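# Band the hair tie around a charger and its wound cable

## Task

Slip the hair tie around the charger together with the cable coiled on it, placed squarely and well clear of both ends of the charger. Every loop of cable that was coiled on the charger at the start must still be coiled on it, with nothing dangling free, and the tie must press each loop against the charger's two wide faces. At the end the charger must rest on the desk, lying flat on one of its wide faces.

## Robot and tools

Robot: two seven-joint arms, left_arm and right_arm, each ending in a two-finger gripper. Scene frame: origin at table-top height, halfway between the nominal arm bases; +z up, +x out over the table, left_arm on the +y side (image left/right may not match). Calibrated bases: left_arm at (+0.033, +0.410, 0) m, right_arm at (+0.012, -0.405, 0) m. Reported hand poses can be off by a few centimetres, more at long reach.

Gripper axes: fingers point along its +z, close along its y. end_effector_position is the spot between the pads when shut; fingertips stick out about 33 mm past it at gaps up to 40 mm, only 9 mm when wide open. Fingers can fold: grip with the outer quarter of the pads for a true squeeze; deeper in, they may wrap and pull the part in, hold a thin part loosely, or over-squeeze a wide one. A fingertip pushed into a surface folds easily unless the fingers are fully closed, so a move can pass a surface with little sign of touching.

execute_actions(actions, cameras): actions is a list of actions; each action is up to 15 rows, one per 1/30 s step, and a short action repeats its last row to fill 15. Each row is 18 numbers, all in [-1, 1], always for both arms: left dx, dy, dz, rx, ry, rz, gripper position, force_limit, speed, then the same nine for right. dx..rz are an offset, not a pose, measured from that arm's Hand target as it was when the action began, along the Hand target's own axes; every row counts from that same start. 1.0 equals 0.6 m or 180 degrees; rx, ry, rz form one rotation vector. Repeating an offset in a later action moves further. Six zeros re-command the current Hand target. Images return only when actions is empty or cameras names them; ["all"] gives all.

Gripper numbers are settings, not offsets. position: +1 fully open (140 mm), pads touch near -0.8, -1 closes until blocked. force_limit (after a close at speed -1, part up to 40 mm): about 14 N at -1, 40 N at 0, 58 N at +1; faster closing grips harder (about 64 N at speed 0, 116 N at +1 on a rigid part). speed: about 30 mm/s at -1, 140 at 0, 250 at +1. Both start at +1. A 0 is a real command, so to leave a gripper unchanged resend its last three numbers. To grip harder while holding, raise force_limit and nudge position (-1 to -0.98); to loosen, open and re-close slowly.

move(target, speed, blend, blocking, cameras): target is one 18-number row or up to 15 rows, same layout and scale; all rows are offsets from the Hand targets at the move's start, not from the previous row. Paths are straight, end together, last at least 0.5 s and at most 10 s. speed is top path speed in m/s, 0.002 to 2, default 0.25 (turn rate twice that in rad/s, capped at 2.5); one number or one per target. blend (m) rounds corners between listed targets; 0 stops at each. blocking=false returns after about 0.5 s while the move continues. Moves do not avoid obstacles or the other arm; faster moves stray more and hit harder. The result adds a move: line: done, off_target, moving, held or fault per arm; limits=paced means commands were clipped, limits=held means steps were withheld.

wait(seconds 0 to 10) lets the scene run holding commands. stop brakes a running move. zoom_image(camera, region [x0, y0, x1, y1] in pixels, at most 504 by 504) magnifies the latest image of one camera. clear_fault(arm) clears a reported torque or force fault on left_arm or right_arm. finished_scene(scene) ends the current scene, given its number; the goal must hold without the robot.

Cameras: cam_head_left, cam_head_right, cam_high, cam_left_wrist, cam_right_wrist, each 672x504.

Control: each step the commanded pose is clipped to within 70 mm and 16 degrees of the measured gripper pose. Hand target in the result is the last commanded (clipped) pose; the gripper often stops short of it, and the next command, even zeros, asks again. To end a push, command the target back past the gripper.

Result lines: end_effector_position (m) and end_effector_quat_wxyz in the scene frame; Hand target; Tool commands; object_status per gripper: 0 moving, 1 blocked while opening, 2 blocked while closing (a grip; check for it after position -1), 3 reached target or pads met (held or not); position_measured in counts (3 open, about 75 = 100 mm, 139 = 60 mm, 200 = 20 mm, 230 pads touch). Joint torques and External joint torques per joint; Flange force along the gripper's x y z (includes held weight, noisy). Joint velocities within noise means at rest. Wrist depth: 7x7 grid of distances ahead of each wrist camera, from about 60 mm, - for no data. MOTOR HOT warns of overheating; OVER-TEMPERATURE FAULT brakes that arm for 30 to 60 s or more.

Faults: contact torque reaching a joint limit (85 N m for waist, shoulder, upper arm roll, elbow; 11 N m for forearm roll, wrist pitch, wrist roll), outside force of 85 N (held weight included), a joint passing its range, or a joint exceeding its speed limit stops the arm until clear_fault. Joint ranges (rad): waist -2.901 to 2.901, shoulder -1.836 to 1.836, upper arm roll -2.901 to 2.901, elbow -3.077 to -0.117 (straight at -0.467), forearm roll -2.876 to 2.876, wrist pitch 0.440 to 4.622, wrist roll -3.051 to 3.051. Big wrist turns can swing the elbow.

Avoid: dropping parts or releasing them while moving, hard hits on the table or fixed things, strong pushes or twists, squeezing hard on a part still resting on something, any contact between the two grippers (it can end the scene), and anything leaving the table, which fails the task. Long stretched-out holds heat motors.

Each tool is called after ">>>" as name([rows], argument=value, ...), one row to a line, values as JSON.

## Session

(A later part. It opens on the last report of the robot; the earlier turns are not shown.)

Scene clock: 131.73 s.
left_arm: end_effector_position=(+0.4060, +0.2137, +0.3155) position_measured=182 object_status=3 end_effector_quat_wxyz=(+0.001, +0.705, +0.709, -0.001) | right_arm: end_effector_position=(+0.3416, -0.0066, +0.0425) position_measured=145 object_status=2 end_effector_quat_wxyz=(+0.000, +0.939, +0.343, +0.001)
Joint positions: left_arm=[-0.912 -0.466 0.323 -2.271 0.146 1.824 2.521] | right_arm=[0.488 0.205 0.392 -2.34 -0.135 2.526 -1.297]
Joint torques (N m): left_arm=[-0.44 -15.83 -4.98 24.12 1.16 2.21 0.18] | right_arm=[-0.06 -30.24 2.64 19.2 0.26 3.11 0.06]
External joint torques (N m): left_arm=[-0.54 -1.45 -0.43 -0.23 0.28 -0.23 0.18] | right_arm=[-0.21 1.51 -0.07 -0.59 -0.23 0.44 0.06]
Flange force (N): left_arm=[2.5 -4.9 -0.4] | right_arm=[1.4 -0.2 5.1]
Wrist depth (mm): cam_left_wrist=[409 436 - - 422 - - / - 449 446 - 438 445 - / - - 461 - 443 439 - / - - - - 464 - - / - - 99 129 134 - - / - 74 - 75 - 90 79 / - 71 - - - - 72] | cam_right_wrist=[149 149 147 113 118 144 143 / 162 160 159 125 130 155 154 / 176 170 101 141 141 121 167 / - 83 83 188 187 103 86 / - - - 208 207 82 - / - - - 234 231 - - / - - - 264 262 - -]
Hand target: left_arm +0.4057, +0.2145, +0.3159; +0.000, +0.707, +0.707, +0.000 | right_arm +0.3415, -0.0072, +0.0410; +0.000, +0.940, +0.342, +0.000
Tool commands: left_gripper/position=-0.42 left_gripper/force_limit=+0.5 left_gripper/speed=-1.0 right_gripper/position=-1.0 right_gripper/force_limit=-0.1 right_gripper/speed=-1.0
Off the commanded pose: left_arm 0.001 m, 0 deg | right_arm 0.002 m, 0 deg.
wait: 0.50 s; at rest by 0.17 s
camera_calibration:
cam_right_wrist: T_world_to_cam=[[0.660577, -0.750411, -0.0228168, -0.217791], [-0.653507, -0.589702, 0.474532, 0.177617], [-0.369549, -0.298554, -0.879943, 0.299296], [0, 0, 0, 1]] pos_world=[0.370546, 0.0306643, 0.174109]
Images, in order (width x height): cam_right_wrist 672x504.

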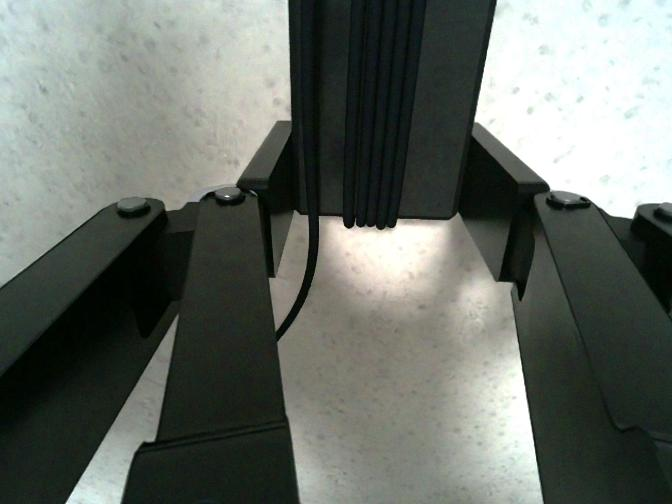

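>>> move([
  [0,0,0,0,0,0,-0.42,0.5,-1, 0,0,-0.15,0,0,0,-1,-0.1,-1],
], speed=0.08, cameras=["cam_right_wrist","cam_high"])

>>> zoom_image(camera="cam_high", region=[260, 110, 400, 260])

Scene clock: 133.87 s.
left_arm: end_effector_position=(+0.4060, +0.2137, +0.3155) position_measured=182 object_status=3 end_effector_quat_wxyz=(+0.001, +0.705, +0.709, -0.001) | right_arm: end_effector_position=(+0.3404, -0.0087, +0.1281) position_measured=145 object_status=2 end_effector_quat_wxyz=(+0.001, +0.941, +0.339, -0.002)
Joint positions: left_arm=[-0.912 -0.466 0.323 -2.271 0.146 1.824 2.521] | right_arm=[0.473 0.025 0.414 -2.293 -0.014 2.312 -1.373]
Joint velocities: left_arm=[within noise] | right_arm=[0.001 0.002 0 0 -0.001 -0.003 -0.004]
Joint torques (N m): left_arm=[-0.44 -15.78 -4.98 24.16 1.15 2.21 0.18] | right_arm=[-0.2 -28.81 0.69 23.19 0.91 2.8 -0.46]
External joint torques (N m): left_arm=[-0.52 -1.33 -0.39 -0.2 0.27 -0.24 0.18] | right_arm=[-0.2 -0.55 0.36 0.68 0.27 0.15 -0.46]
Flange force (N): left_arm=[2.3 -4.5 -0.5] | right_arm=[-0.2 0.8 -1.8]
Wrist depth (mm): cam_left_wrist=[431 - - 407 - 409 - / 440 - - - 431 435 - / - - 452 - 459 454 - / - 494 - - 470 - 469 / 501 - 99 119 134 - - / - 74 - 90 - 89 79 / - 71 - - - - 72] | cam_right_wrist=[227 225 224 113 120 219 218 / 245 244 242 126 130 238 236 / 267 261 101 142 141 121 252 / - 83 83 287 286 103 86 / - - - 320 316 82 - / - - - 358 355 - - / - - - 406 404 - -]
Hand target: left_arm +0.4057, +0.2145, +0.3159; +0.000, +0.707, +0.707, +0.000 | right_arm +0.3415, -0.0072, +0.1310; +0.000, +0.940, +0.342, +0.000
Off the commanded pose: left_arm 0.001 m, 0 deg | right_arm 0.003 m, 0 deg.
move: done
camera_calibration:
cam_right_wrist: T_world_to_cam=[[0.653329, -0.756775, -0.021285, -0.214371], [-0.657396, -0.58103, 0.479827, 0.13565], [-0.375488, -0.299492, -0.877105, 0.375288], [0, 0, 0, 1]] pos_world=[0.370147, 0.0289819, 0.259515]
Images, in order (width x height): cam_high 672x504, cam_right_wrist 672x504.

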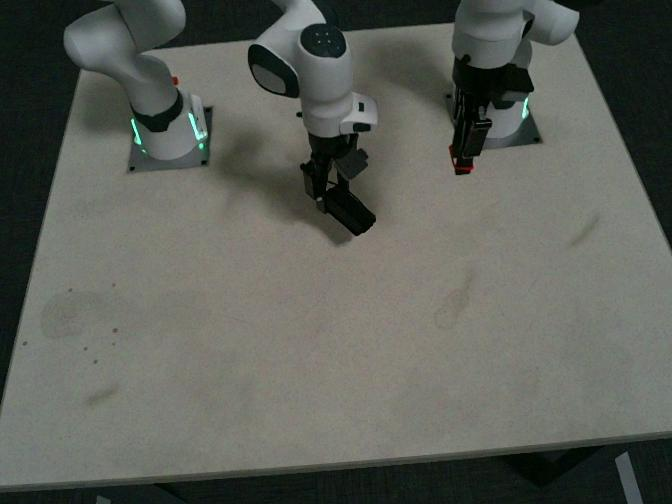

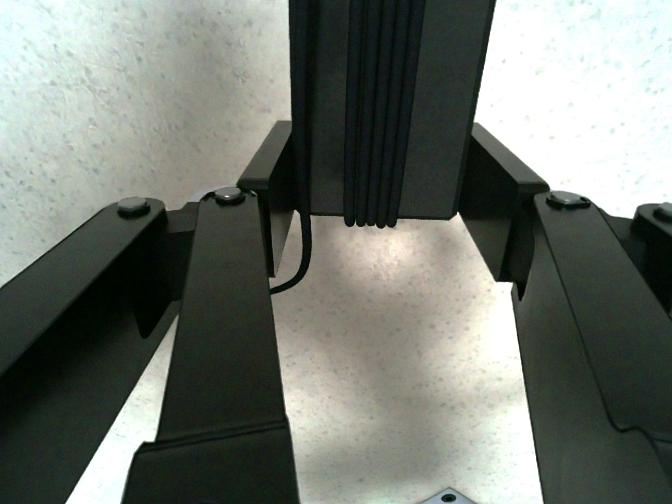

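Scaled by 3.360 from the camera's 672x504 image, which has a finer 960x720 frame.

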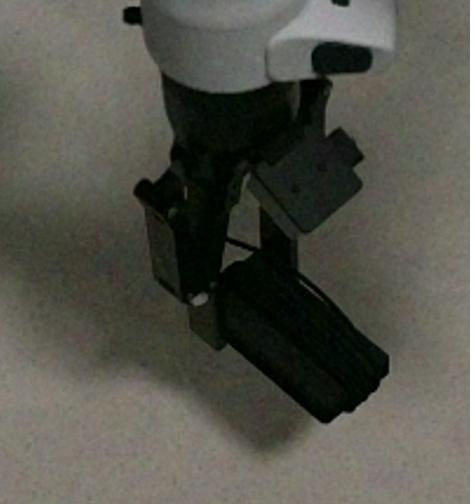

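>>> move([
  [0,0,0,0,0,0,-0.42,0.5,-1, 0,0,0,0,0,0,-0.98,0.1,-1],
  [0,0,0,0,0,0,-0.42,0.5,-1, 0.2085,0.007,-0.1483,0,0.5,0,-0.98,0.1,-1],
], speed=0.15, cameras=["all"])

Scene clock: 140.53 s.
left_arm: end_effector_position=(+0.4060, +0.2137, +0.3155) position_measured=182 object_status=3 end_effector_quat_wxyz=(+0.001, +0.705, +0.709, -0.001) | right_arm: end_effector_position=(+0.4403, +0.0694, +0.2168) position_measured=147 object_status=2 end_effector_quat_wxyz=(-0.237, +0.667, +0.245, +0.662)
Joint positions: left_arm=[-0.912 -0.466 0.323 -2.271 0.146 1.824 2.521] | right_arm=[-1.349 -0.96 2.34 -2.56 0.437 4.569 -0.933]
Joint velocities: left_arm=[within noise] | right_arm=[0.001 0.001 -0.002 0 0 0.004 0.006]
Joint torques (N m): left_arm=[-0.43 -15.92 -4.97 24.15 1.18 2.19 0.19] | right_arm=[-0.53 28.21 -15.36 5.21 2.63 3.42 -0.1]
External joint torques (N m): left_arm=[-0.44 -1.61 -0.31 -0.19 0.3 -0.26 0.19] | right_arm=[-0.57 -1.33 0.11 1.19 0.75 1.31 -0.13]
Flange force (N): left_arm=[3.0 -5.1 -0.5] | right_arm=[-9.1 1.6 2.0]
Wrist depth (mm): cam_left_wrist=[428 - - - - 411 419 / - - - - - - - / - - - - - 442 - / - - - - - - - / - - 99 117 134 478 - / - 74 - 89 - 90 79 / - 71 - 265 - - 72] | cam_right_wrist=[- 2840 3059 113 120 2362 2057 / 2593 2807 - 123 129 2742 1570 / - 654 100 139 141 119 2593 / - 83 83 524 495 103 86 / - 72 - 388 406 82 - / - - - 335 333 - - / - - - 282 283 - -]
Hand target: left_arm +0.4057, +0.2145, +0.3159; +0.000, +0.707, +0.707, +0.000 | right_arm +0.4400, +0.0698, +0.2200; -0.242, +0.664, +0.242, +0.665
Off the commanded pose: left_arm 0.001 m, 0 deg | right_arm 0.003 m, 1 deg.
joint sent to its limit (right arm) — joint 6 (wrist pitch), upper limit. The joint targets still meet the commanded pose.
move: done
camera_calibration:
cam_left_wrist: T_world_to_cam=[[0.99947, -0.00507222, -0.0321515, -0.381441], [0.0030391, -0.968926, 0.247332, 0.14508], [-0.032407, -0.247298, -0.968397, 0.515296], [0, 0, 0, 1]] pos_world=[0.397498, 0.266069, 0.450864]
cam_right_wrist: T_world_to_cam=[[0.657667, -0.752782, 0.028172, -0.231631], [-0.349306, -0.337878, -0.87397, 0.345125], [0.667428, 0.564941, -0.485162, -0.0902507], [0, 0, 0, 1]] pos_world=[0.333126, -0.00677137, 0.264368]

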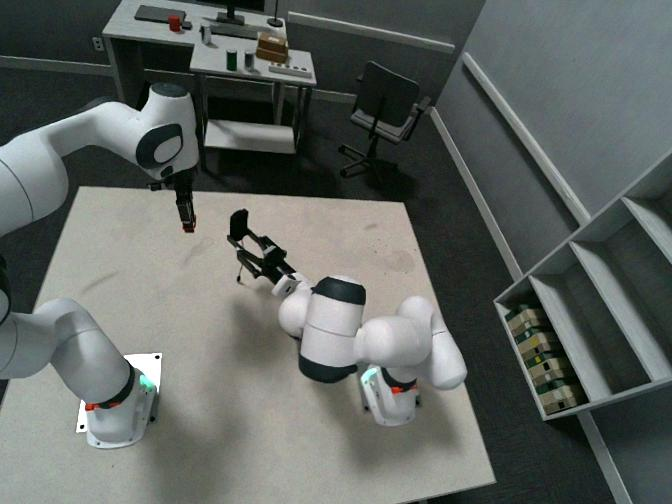

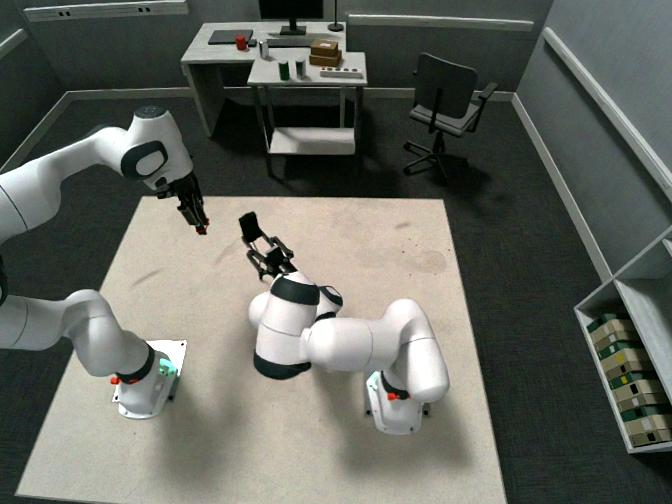

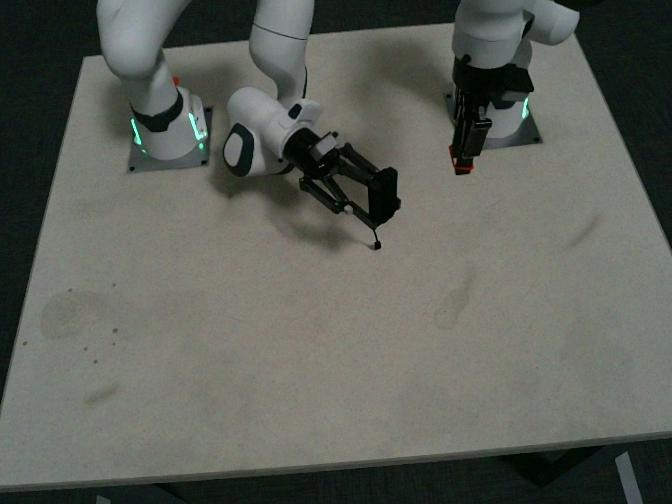

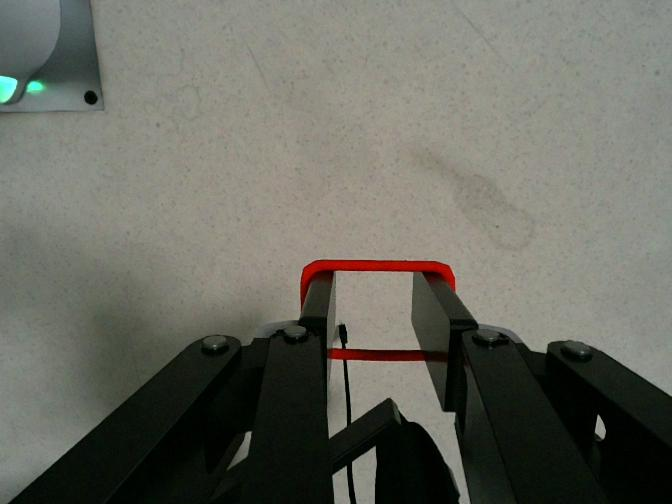

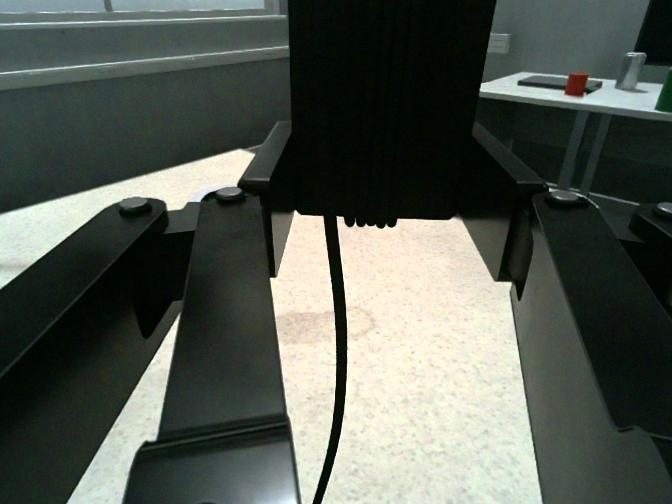

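>>> move([
  [0,0,-0.14,0,0,0,-0.42,0.5,-1, 0,0,0,0,0,0,-0.98,0.1,-1],
  [-0.2242,0.0238,-0.14,0,0,-0.7222,-0.42,0.5,-1, 0,0,0,0,0,0,-0.98,0.1,-1],
], speed=0.15, cameras=["all"])

Scene clock: 150.97 s.
left_arm: end_effector_position=(+0.4202, +0.0796, +0.4001) position_measured=182 object_status=3 end_effector_quat_wxyz=(+0.001, -0.340, +0.941, -0.002) | right_arm: end_effector_position=(+0.4403, +0.0694, +0.2169) position_measured=147 object_status=2 end_effector_quat_wxyz=(-0.238, +0.667, +0.244, +0.662)
Joint positions: left_arm=[-0.317 -0.173 -0.39 -1.787 -0.066 1.63 0.224] | right_arm=[-1.349 -0.961 2.34 -2.56 0.438 4.57 -0.931]
Joint velocities: left_arm=[0 0 0 0 -0.001 0.001 -0.006] | right_arm=[within noise]
Joint torques (N m): left_arm=[-0.05 -24.83 1.76 24.31 0.79 2.3 -0.2] | right_arm=[-0.41 28.19 -15.49 5.24 2.6 3.4 0.11]
External joint torques (N m): left_arm=[-0.06 -1.04 -0.24 0.16 0.06 -0.25 -0.2] | right_arm=[-0.4 -1.29 -0.01 1.22 0.71 1.29 0.08]
Flange force (N): left_arm=[1.2 2.3 -0.7] | right_arm=[-8.7 1.7 1.9]
Wrist depth (mm): cam_left_wrist=[- 497 307 288 284 - - / 535 - 303 314 299 - 516 / 539 570 - 334 317 - 532 / - 601 559 236 - - - / 1673 - 103 118 133 - - / 1735 74 - 75 - 90 79 / - 71 - - - - 72] | cam_right_wrist=[2410 2593 - 113 120 - 2209 / 2272 - - 123 130 2565 1754 / - 2774 100 138 141 120 1924 / - 83 83 494 491 103 86 / - 72 - 406 409 83 - / - - - 333 333 - - / - - - 273 282 - -]
Hand target: left_arm +0.4200, +0.0801, +0.4000; +0.000, -0.342, +0.940, +0.000 | right_arm +0.4400, +0.0698, +0.2200; -0.242, +0.664, +0.242, +0.665
Off the commanded pose: left_arm 0.001 m, 0 deg | right_arm 0.003 m, 1 deg.
joint sent to its limit (right arm) — joint 6 (wrist pitch), upper limit. The joint targets still meet the commanded pose.
move: done
camera_calibration:
cam_left_wrist: T_world_to_cam=[[-0.630993, 0.774958, -0.0358795, 0.23086], [0.746247, 0.618957, 0.244963, -0.443622], [0.212044, 0.127795, -0.968868, 0.43225], [0, 0, 0, 1]] pos_world=[0.385067, 0.040437, 0.535747]
cam_right_wrist: T_world_to_cam=[[0.657831, -0.752711, 0.0261654, -0.231229], [-0.350103, -0.336362, -0.874236, 0.345436], [0.666848, 0.565939, -0.484796, -0.0900923], [0, 0, 0, 1]] pos_world=[0.333125, -0.00686999, 0.264366]

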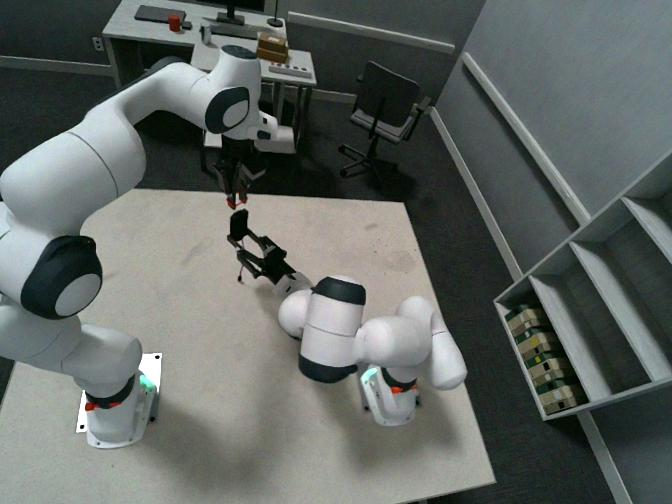

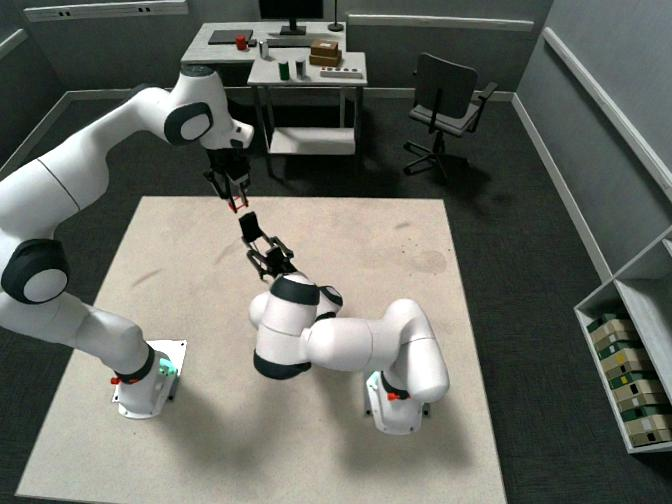

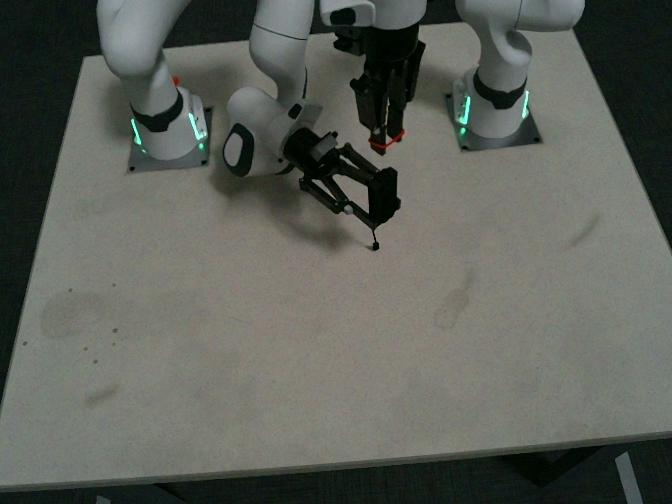

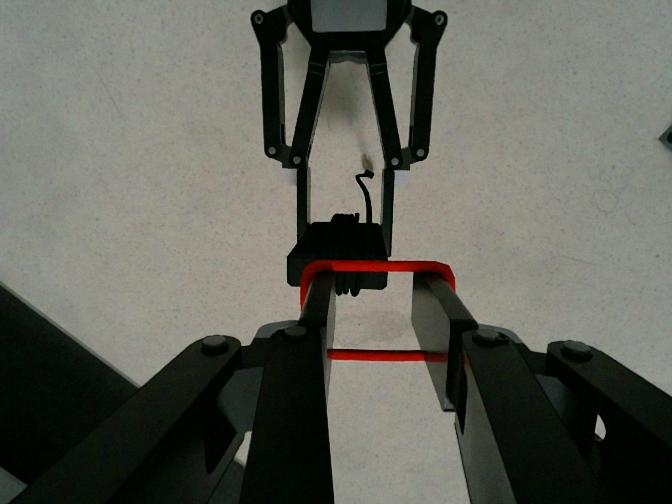

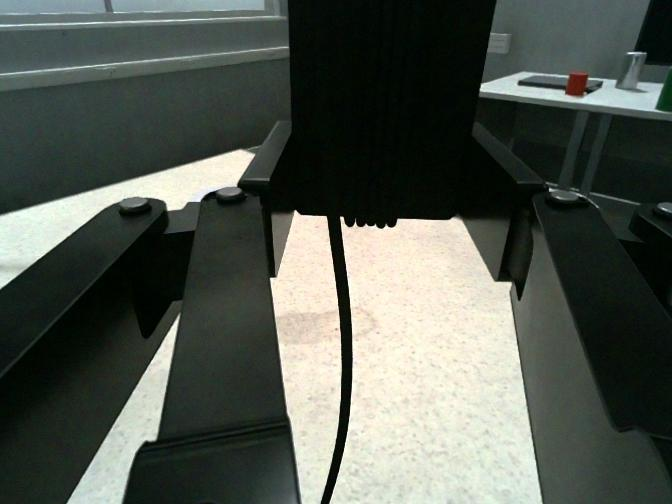

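>>> zoom_image(camera="cam_left_wrist", region=[240, 140, 480, 370])

>>> zoom_image(camera="cam_high", region=[290, 100, 430, 250])

>>> zoom_image(camera="cam_head_right", region=[190, 150, 310, 290])

Scaled by 2.100 from the camera's 672x504 image, which has a finer 960x720 frame.

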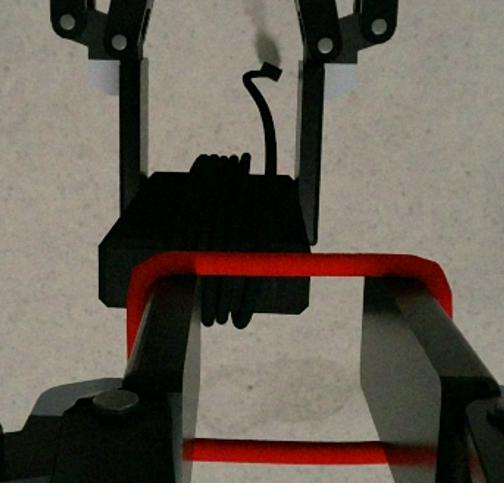

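Scaled by 3.360 from the camera's 672x504 image, which has a finer 960x720 frame.

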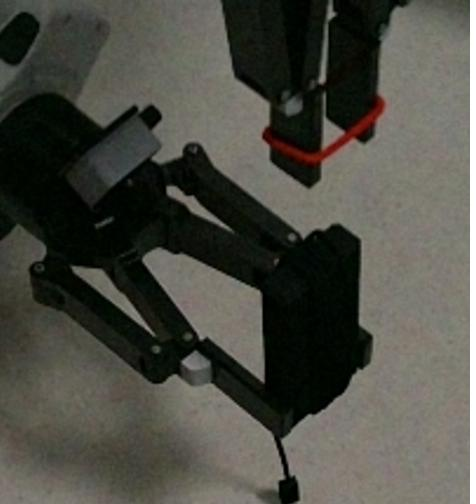

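Scaled by 3.600 from the camera's 672x504 image, which has a finer 960x720 frame.

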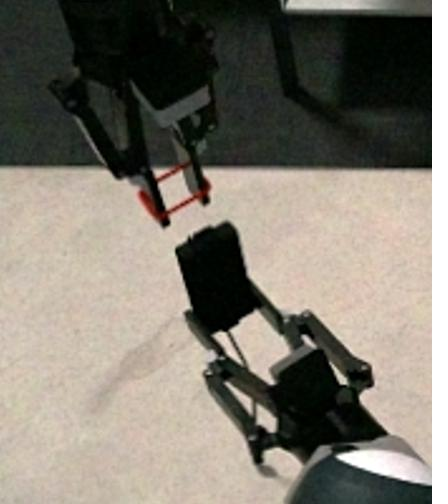

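>>> move([
  [0,0,0,0,0,0,0.0,0.5,-1, 0,0,0,0,0,0,-0.98,0.1,-1],
], speed=0.15, cameras=["cam_left_wrist"])

Scene clock: 152.77 s.
left_arm: end_effector_position=(+0.4202, +0.0796, +0.4001) position_measured=129 object_status=0 end_effector_quat_wxyz=(+0.001, -0.341, +0.940, -0.002) | right_arm: end_effector_position=(+0.4403, +0.0694, +0.2169) position_measured=147 object_status=2 end_effector_quat_wxyz=(-0.238, +0.667, +0.244, +0.662)
Joint positions: left_arm=[-0.317 -0.173 -0.39 -1.787 -0.066 1.63 0.222] | right_arm=[-1.349 -0.961 2.34 -2.56 0.438 4.57 -0.931]
Joint torques (N m): left_arm=[-0.43 -24.81 2.03 24.29 0.8 2.31 -0.15] | right_arm=[-0.43 28.24 -15.5 5.3 2.62 3.37 0.07]
External joint torques (N m): left_arm=[-0.39 -1.07 0.09 0.19 0.06 -0.23 -0.15] | right_arm=[-0.36 -1.22 0.01 1.31 0.73 1.27 0.04]
Flange force (N): left_arm=[1.0 2.6 -0.7] | right_arm=[-8.6 1.4 2.1]
Wrist depth (mm): cam_left_wrist=[- 526 305 290 294 - - / 549 - 311 518 302 - - / - - - 532 535 - - / - 574 - 232 329 590 - / 1638 599 121 - 154 112 570 / - 88 - - - 106 90 / - - - 656 - - -] | cam_right_wrist=[- 2774 - 113 120 2807 2386 / 2316 3615 - 123 130 2681 1549 / 2538 623 100 138 141 120 2230 / - 83 83 468 494 103 86 / - 72 - 408 407 83 - / - - - 333 333 - - / - - - 283 282 - -]
Hand target: left_arm +0.4200, +0.0801, +0.4000; +0.000, -0.342, +0.940, +0.000 | right_arm +0.4400, +0.0698, +0.2200; -0.242, +0.664, +0.242, +0.665
Off the commanded pose: left_arm 0.001 m, 0 deg | right_arm 0.003 m, 1 deg.
joint sent to its limit (right arm) — joint 6 (wrist pitch), upper limit. The joint targets still meet the commanded pose.
move: done
camera_calibration:
cam_left_wrist: T_world_to_cam=[[-0.632476, 0.773751, -0.0358206, 0.231581], [0.74508, 0.620378, 0.244922, -0.443217], [0.211731, 0.128218, -0.968881, 0.432353], [0, 0, 0, 1]] pos_world=[0.385159, 0.0403404, 0.535747]
Images, in order (width x height): cam_left_wrist 672x504.

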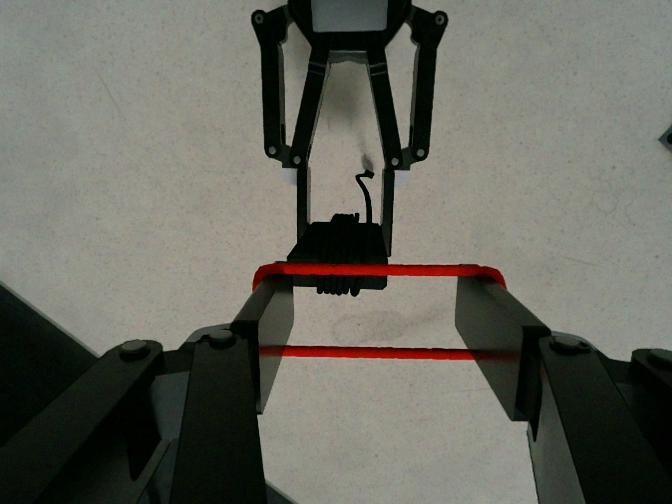

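>>> move([
  [-0.0237,-0.0278,0.08,0,0,0,0.0,0.5,-1, 0,0,0,0,0,0,-0.98,0.1,-1],
], speed=0.1, cameras=["cam_left_wrist","cam_right_wrist","cam_high"])

>>> zoom_image(camera="cam_left_wrist", region=[220, 140, 520, 370])

>>> zoom_image(camera="cam_high", region=[290, 100, 430, 250])

Scene clock: 154.37 s.
left_arm: end_effector_position=(+0.4399, +0.0759, +0.3519) position_measured=129 object_status=3 end_effector_quat_wxyz=(-0.002, -0.343, +0.939, +0.000) | right_arm: end_effector_position=(+0.4403, +0.0694, +0.2169) position_measured=147 object_status=2 end_effector_quat_wxyz=(-0.238, +0.667, +0.244, +0.662)
Joint positions: left_arm=[-0.314 -0.123 -0.39 -1.858 -0.05 1.742 0.222] | right_arm=[-1.349 -0.961 2.34 -2.56 0.438 4.57 -0.931]
Joint velocities: left_arm=[0.001 0.001 0 0 0.001 0.004 0.001] | right_arm=[within noise]
Joint torques (N m): left_arm=[-0.42 -27.8 1.64 24.25 1.15 2.67 0.11] | right_arm=[-0.38 28.2 -15.5 5.31 2.59 3.35 0.05]
External joint torques (N m): left_arm=[-0.33 -1.69 0.34 -0.32 0.43 0.15 0.1] | right_arm=[-0.39 -1.29 0 1.26 0.7 1.25 0.02]
Flange force (N): left_arm=[1.0 6.5 1.4] | right_arm=[-8.7 1.5 2.2]
Wrist depth (mm): cam_left_wrist=[- - - 252 246 463 - / - - - 276 258 - - / - - - 271 264 - - / - 537 522 185 202 505 - / 554 537 121 - 154 112 - / - 88 - - - 106 90 / - - - - - - -] | cam_right_wrist=[3181 2807 3139 113 120 - 1940 / 2538 3020 - 123 130 2565 1570 / - 657 100 139 141 120 2460 / - 83 83 524 493 103 86 / - 72 - 389 405 82 - / - - - 334 333 - - / - - - 282 282 - -]
Hand target: left_arm +0.4417, +0.0764, +0.3520; +0.000, -0.342, +0.940, +0.000 | right_arm +0.4400, +0.0698, +0.2200; -0.242, +0.664, +0.242, +0.665
Off the commanded pose: left_arm 0.002 m, 0 deg | right_arm 0.003 m, 1 deg.
joint sent to its limit (right arm) — joint 6 (wrist pitch), upper limit. The joint targets still meet the commanded pose.
move: done
camera_calibration:
cam_left_wrist: T_world_to_cam=[[-0.636384, 0.770763, -0.0306483, 0.245256], [0.743575, 0.623537, 0.241451, -0.442227], [0.205212, 0.130866, -0.969929, 0.384823], [0, 0, 0, 1]] pos_world=[0.405936, 0.0363499, 0.487543]
cam_right_wrist: T_world_to_cam=[[0.657831, -0.752711, 0.0261654, -0.231229], [-0.350103, -0.336362, -0.874236, 0.345436], [0.666848, 0.565939, -0.484796, -0.0900923], [0, 0, 0, 1]] pos_world=[0.333125, -0.00686999, 0.264366]
Images, in order (width x height): cam_high 672x504, cam_left_wrist 672x504, cam_right_wrist 672x504.

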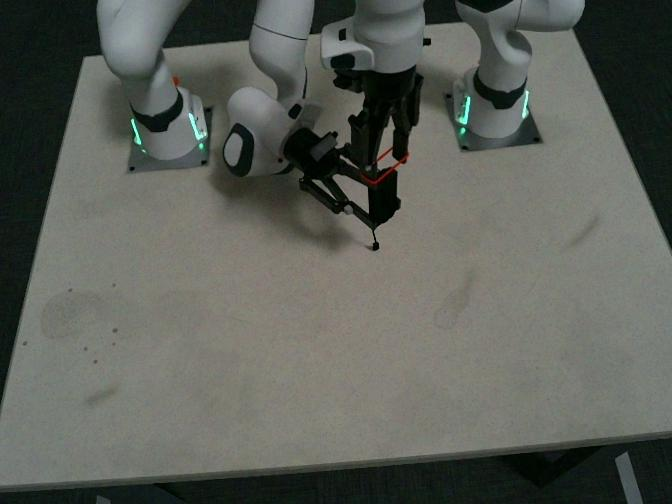

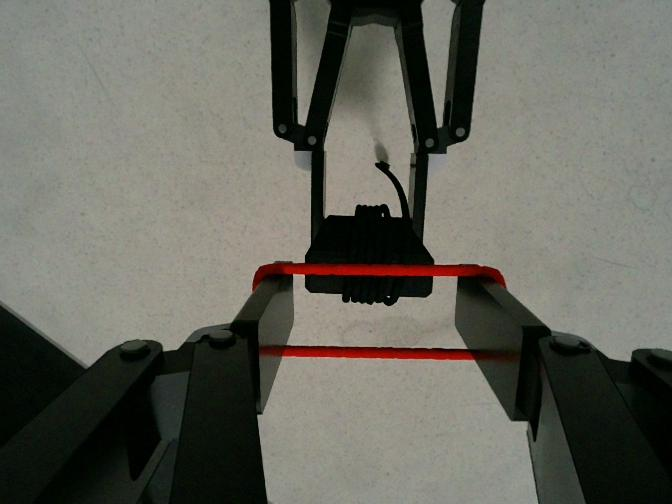

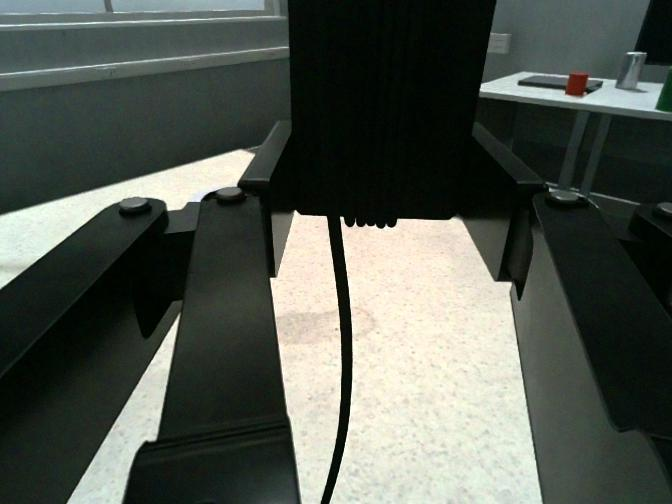

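Scaled by 1.680 from the camera's 672x504 image, which has a finer 960x720 frame.

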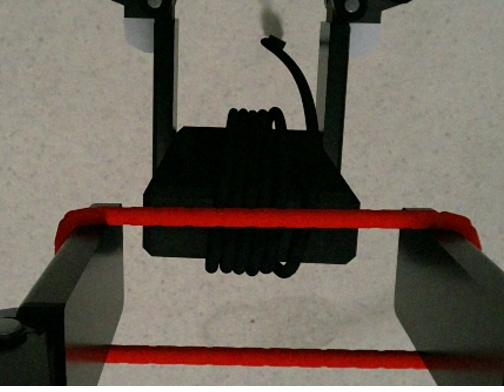

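Scaled by 3.360 from the camera's 672x504 image, which has a finer 960x720 frame.

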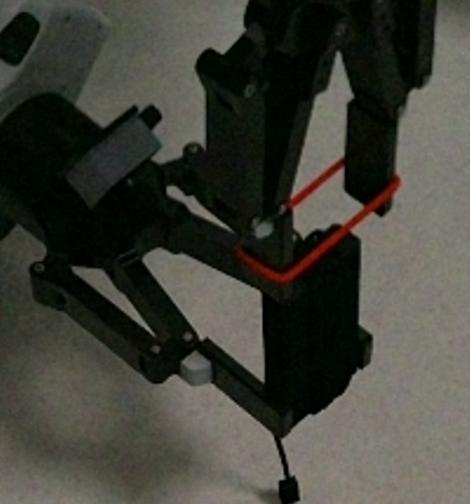

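>>> move([
  [0.0,-0.001,0.0567,0,0,0,0.0,0.5,-1, 0,0,0,0,0,0,-0.98,0.1,-1],
], speed=0.06, cameras=["cam_left_wrist","cam_right_wrist","cam_high"])

>>> zoom_image(camera="cam_left_wrist", region=[220, 140, 520, 370])

>>> zoom_image(camera="cam_high", region=[290, 100, 430, 250])

Scene clock: 156.03 s.
left_arm: end_effector_position=(+0.4411, +0.0764, +0.3185) position_measured=129 object_status=3 end_effector_quat_wxyz=(-0.002, -0.344, +0.939, +0.000) | right_arm: end_effector_position=(+0.4403, +0.0693, +0.2166) position_measured=147 object_status=2 end_effector_quat_wxyz=(-0.238, +0.667, +0.244, +0.662)
Joint positions: left_arm=[-0.314 -0.12 -0.392 -1.941 -0.05 1.828 0.222] | right_arm=[-1.35 -0.961 2.34 -2.56 0.438 4.57 -0.93]
Joint velocities: left_arm=[0 0.001 0 0.001 0 0.003 -0.001] | right_arm=[within noise]
Joint torques (N m): left_arm=[-0.16 -27.64 1.43 23.9 1.06 2.81 0.12] | right_arm=[-0.17 28.57 -15.49 5.2 2.6 3.48 0.01]
External joint torques (N m): left_arm=[-0.19 -1.35 0.02 -0.82 0.35 0.27 0.12] | right_arm=[-0.12 -1.02 0.11 1.12 0.69 1.37 -0.02]
Flange force (N): left_arm=[1.2 6.9 2.4] | right_arm=[-7.6 1.0 1.0]
Wrist depth (mm): cam_left_wrist=[- - 428 217 218 421 - / - - 438 227 225 437 - / 473 - - 241 235 - - / 504 - - 160 158 474 - / - - 120 153 154 118 488 / - 88 - - - 106 90 / - - - - - - -] | cam_right_wrist=[2189 2807 3139 113 120 2982 2111 / - 3268 3268 121 130 2593 1549 / - 665 100 140 141 119 2742 / - 83 83 - - 103 86 / - 72 - 386 386 83 - / - - - 331 332 - - / - - - 275 283 - -]
Hand target: left_arm +0.4421, +0.0759, +0.3180; +0.000, -0.342, +0.940, +0.000 | right_arm +0.4400, +0.0698, +0.2200; -0.242, +0.664, +0.242, +0.665
Off the commanded pose: left_arm 0.001 m, 0 deg | right_arm 0.003 m, 1 deg.
joint sent to its limit (right arm) — joint 6 (wrist pitch), upper limit. The joint targets still meet the commanded pose.
move: done
camera_calibration:
cam_left_wrist: T_world_to_cam=[[-0.637909, 0.769485, -0.0310758, 0.245619], [0.742189, 0.625046, 0.241811, -0.434893], [0.205494, 0.131189, -0.969826, 0.35197], [0, 0, 0, 1]] pos_world=[0.407128, 0.0366533, 0.454144]
cam_right_wrist: T_world_to_cam=[[0.657738, -0.7528, 0.0259414, -0.231274], [-0.350496, -0.336357, -0.874081, 0.345353], [0.666733, 0.565823, -0.485088, -0.0900842], [0, 0, 0, 1]] pos_world=[0.333225, -0.00696981, 0.264167]
Images, in order (width x height): cam_high 672x504, cam_left_wrist 672x504, cam_right_wrist 672x504.

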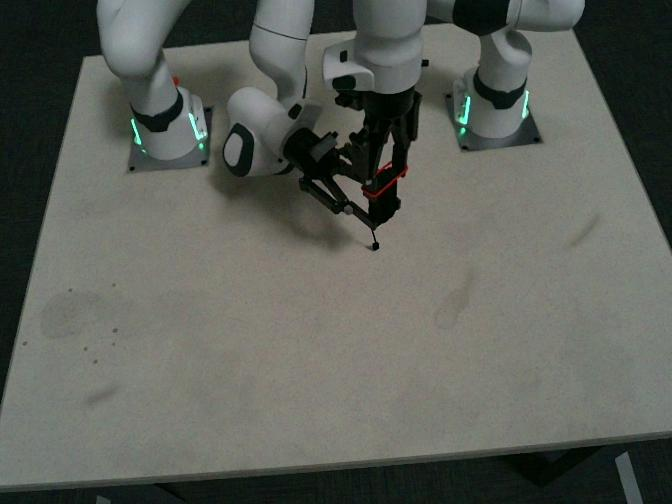

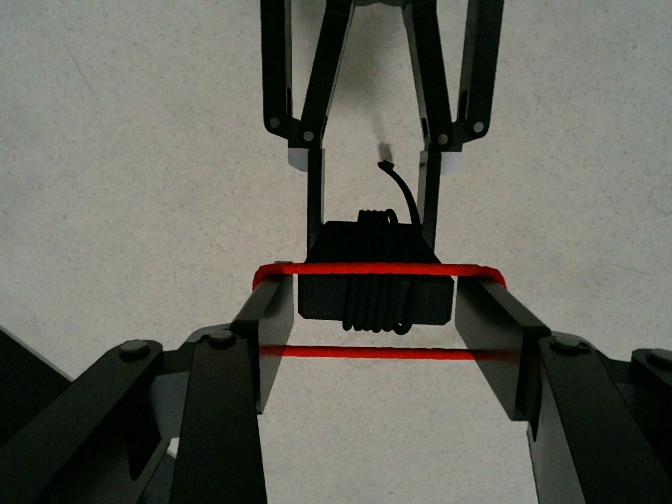

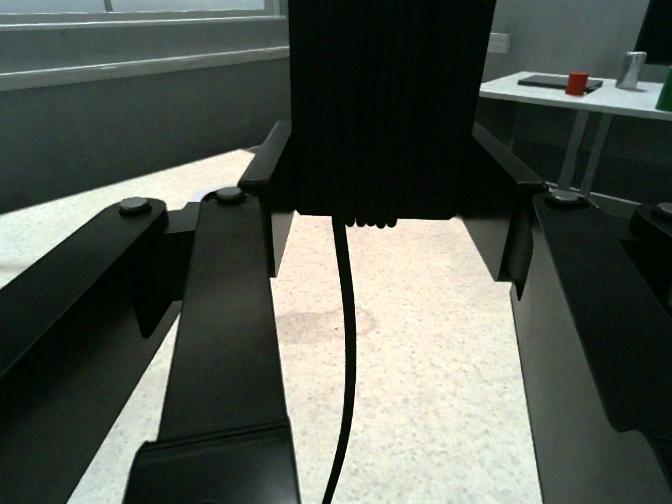

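Scaled by 1.680 from the camera's 672x504 image, which has a finer 960x720 frame.

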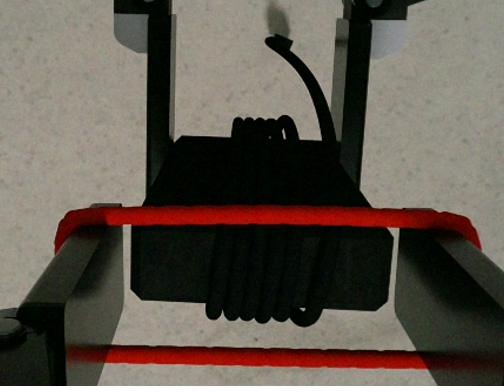

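Scaled by 3.360 from the camera's 672x504 image, which has a finer 960x720 frame.

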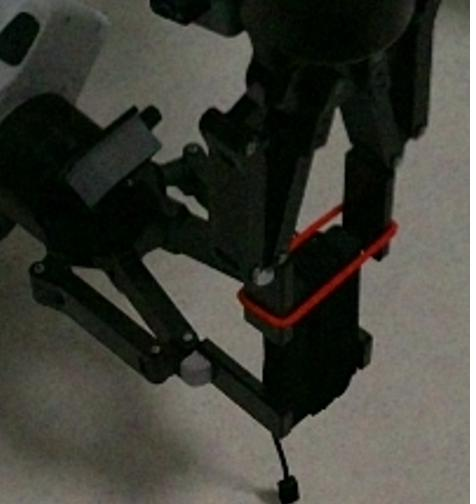

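>>> move([
  [0.0075,0.002,0.0,0,0,0,0.0,0.5,-1, 0,0,0,0,0,0,-0.98,0.1,-1],
  [0.0075,0.002,0.0133,0,0,0,0.0,0.5,-1, 0,0,0,0,0,0,-0.98,0.1,-1],
], speed=0.04, cameras=["cam_left_wrist","cam_right_wrist","cam_high"])

>>> zoom_image(camera="cam_left_wrist", region=[220, 180, 520, 370])

>>> zoom_image(camera="cam_high", region=[330, 130, 430, 240])

Scene clock: 157.63 s.
left_arm: end_effector_position=(+0.4377, +0.0751, +0.3106) position_measured=129 object_status=3 end_effector_quat_wxyz=(+0.000, -0.341, +0.940, +0.001) | right_arm: end_effector_position=(+0.4402, +0.0693, +0.2162) position_measured=147 object_status=2 end_effector_quat_wxyz=(-0.238, +0.668, +0.244, +0.662)
Joint positions: left_arm=[-0.316 -0.125 -0.398 -1.966 -0.05 1.849 0.221] | right_arm=[-1.35 -0.962 2.34 -2.56 0.438 4.57 -0.93]
Joint velocities: left_arm=[0 0 0 -0.001 0 0.003 -0.001] | right_arm=[within noise]
Joint torques (N m): left_arm=[-0.19 -27.13 1.34 23.69 0.77 2.74 -0.15] | right_arm=[-0.21 28.83 -15.76 5.37 2.63 3.49 0.03]
External joint torques (N m): left_arm=[-0.21 -1.09 -0.14 -1.02 0.06 0.2 -0.15] | right_arm=[-0.27 -0.67 -0.32 1.38 0.76 1.38 0]
Flange force (N): left_arm=[1.9 6.6 2.7] | right_arm=[-6.4 1.2 1.8]
Wrist depth (mm): cam_left_wrist=[- - 210 210 211 - - / 449 440 222 221 218 - 432 / 467 - - - 226 437 - / - - 465 163 160 - - / - - 120 144 150 112 488 / - 88 - - - 106 90 / - - - - - - -] | cam_right_wrist=[- 2945 3098 114 118 2622 2434 / 2622 2945 - 125 129 2742 1539 / 2434 98 100 142 141 120 2434 / - 83 83 490 491 103 86 / - 72 - 405 405 83 - / - - - 332 331 - - / - - - 282 281 - -]
Hand target: left_arm +0.4379, +0.0740, +0.3100; +0.000, -0.342, +0.940, +0.000 | right_arm +0.4400, +0.0698, +0.2200; -0.242, +0.664, +0.242, +0.665
Off the commanded pose: left_arm 0.001 m, 0 deg | right_arm 0.004 m, 1 deg.
joint sent to its limit (right arm) — joint 6 (wrist pitch), upper limit. The joint targets still meet the commanded pose.
move: off_target (right_arm)
camera_calibration:
cam_left_wrist: T_world_to_cam=[[-0.633279, 0.773319, -0.0305837, 0.241699], [0.745413, 0.620101, 0.244609, -0.431505], [0.208126, 0.132108, -0.969139, 0.343825], [0, 0, 0, 1]] pos_world=[0.403154, 0.0352445, 0.446156]
cam_right_wrist: T_world_to_cam=[[0.657866, -0.752693, 0.025811, -0.231208], [-0.350879, -0.336639, -0.873818, 0.345113], [0.666406, 0.565799, -0.485567, -0.0899265], [0, 0, 0, 1]] pos_world=[0.333125, -0.00697031, 0.263868]
Images, in order (width x height): cam_high 672x504, cam_left_wrist 672x504, cam_right_wrist 672x504.

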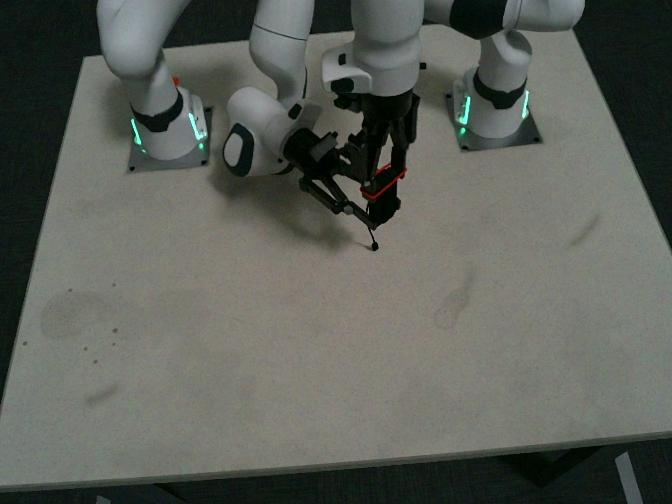

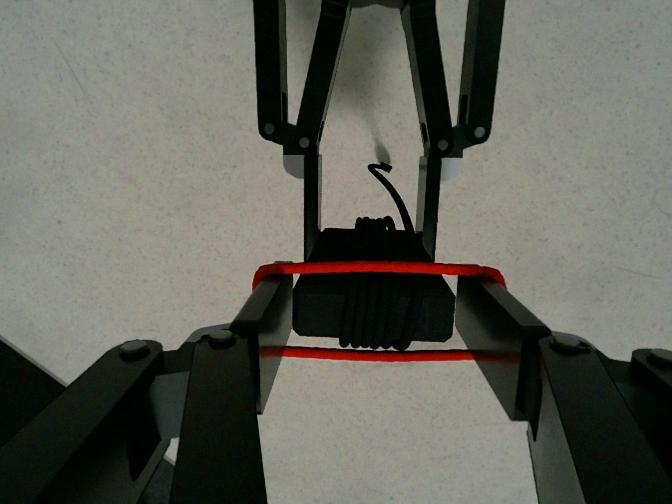

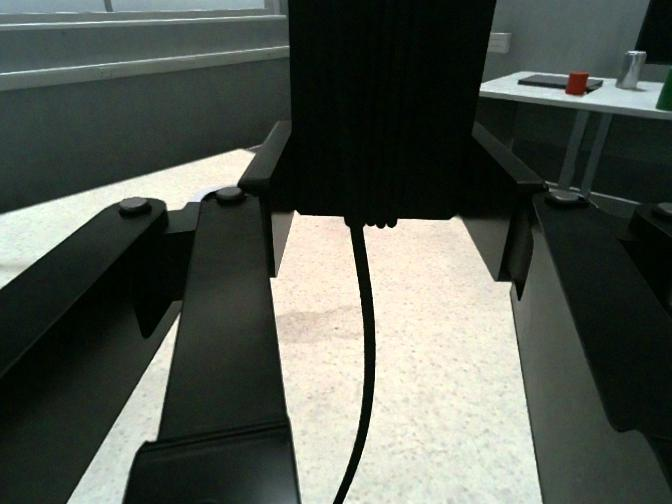

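Scaled by 1.680 from the camera's 672x504 image, which has a finer 960x720 frame.

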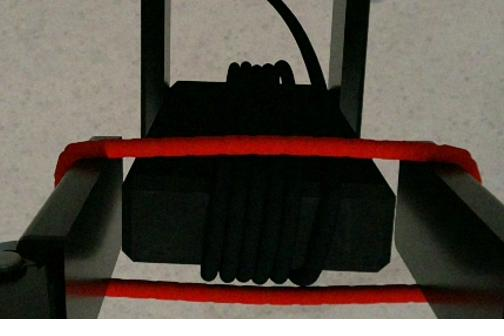

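Scaled by 4.582 from the camera's 672x504 image, which has a finer 960x720 frame.

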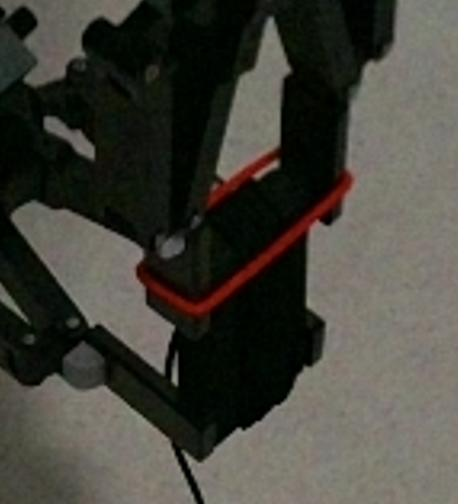

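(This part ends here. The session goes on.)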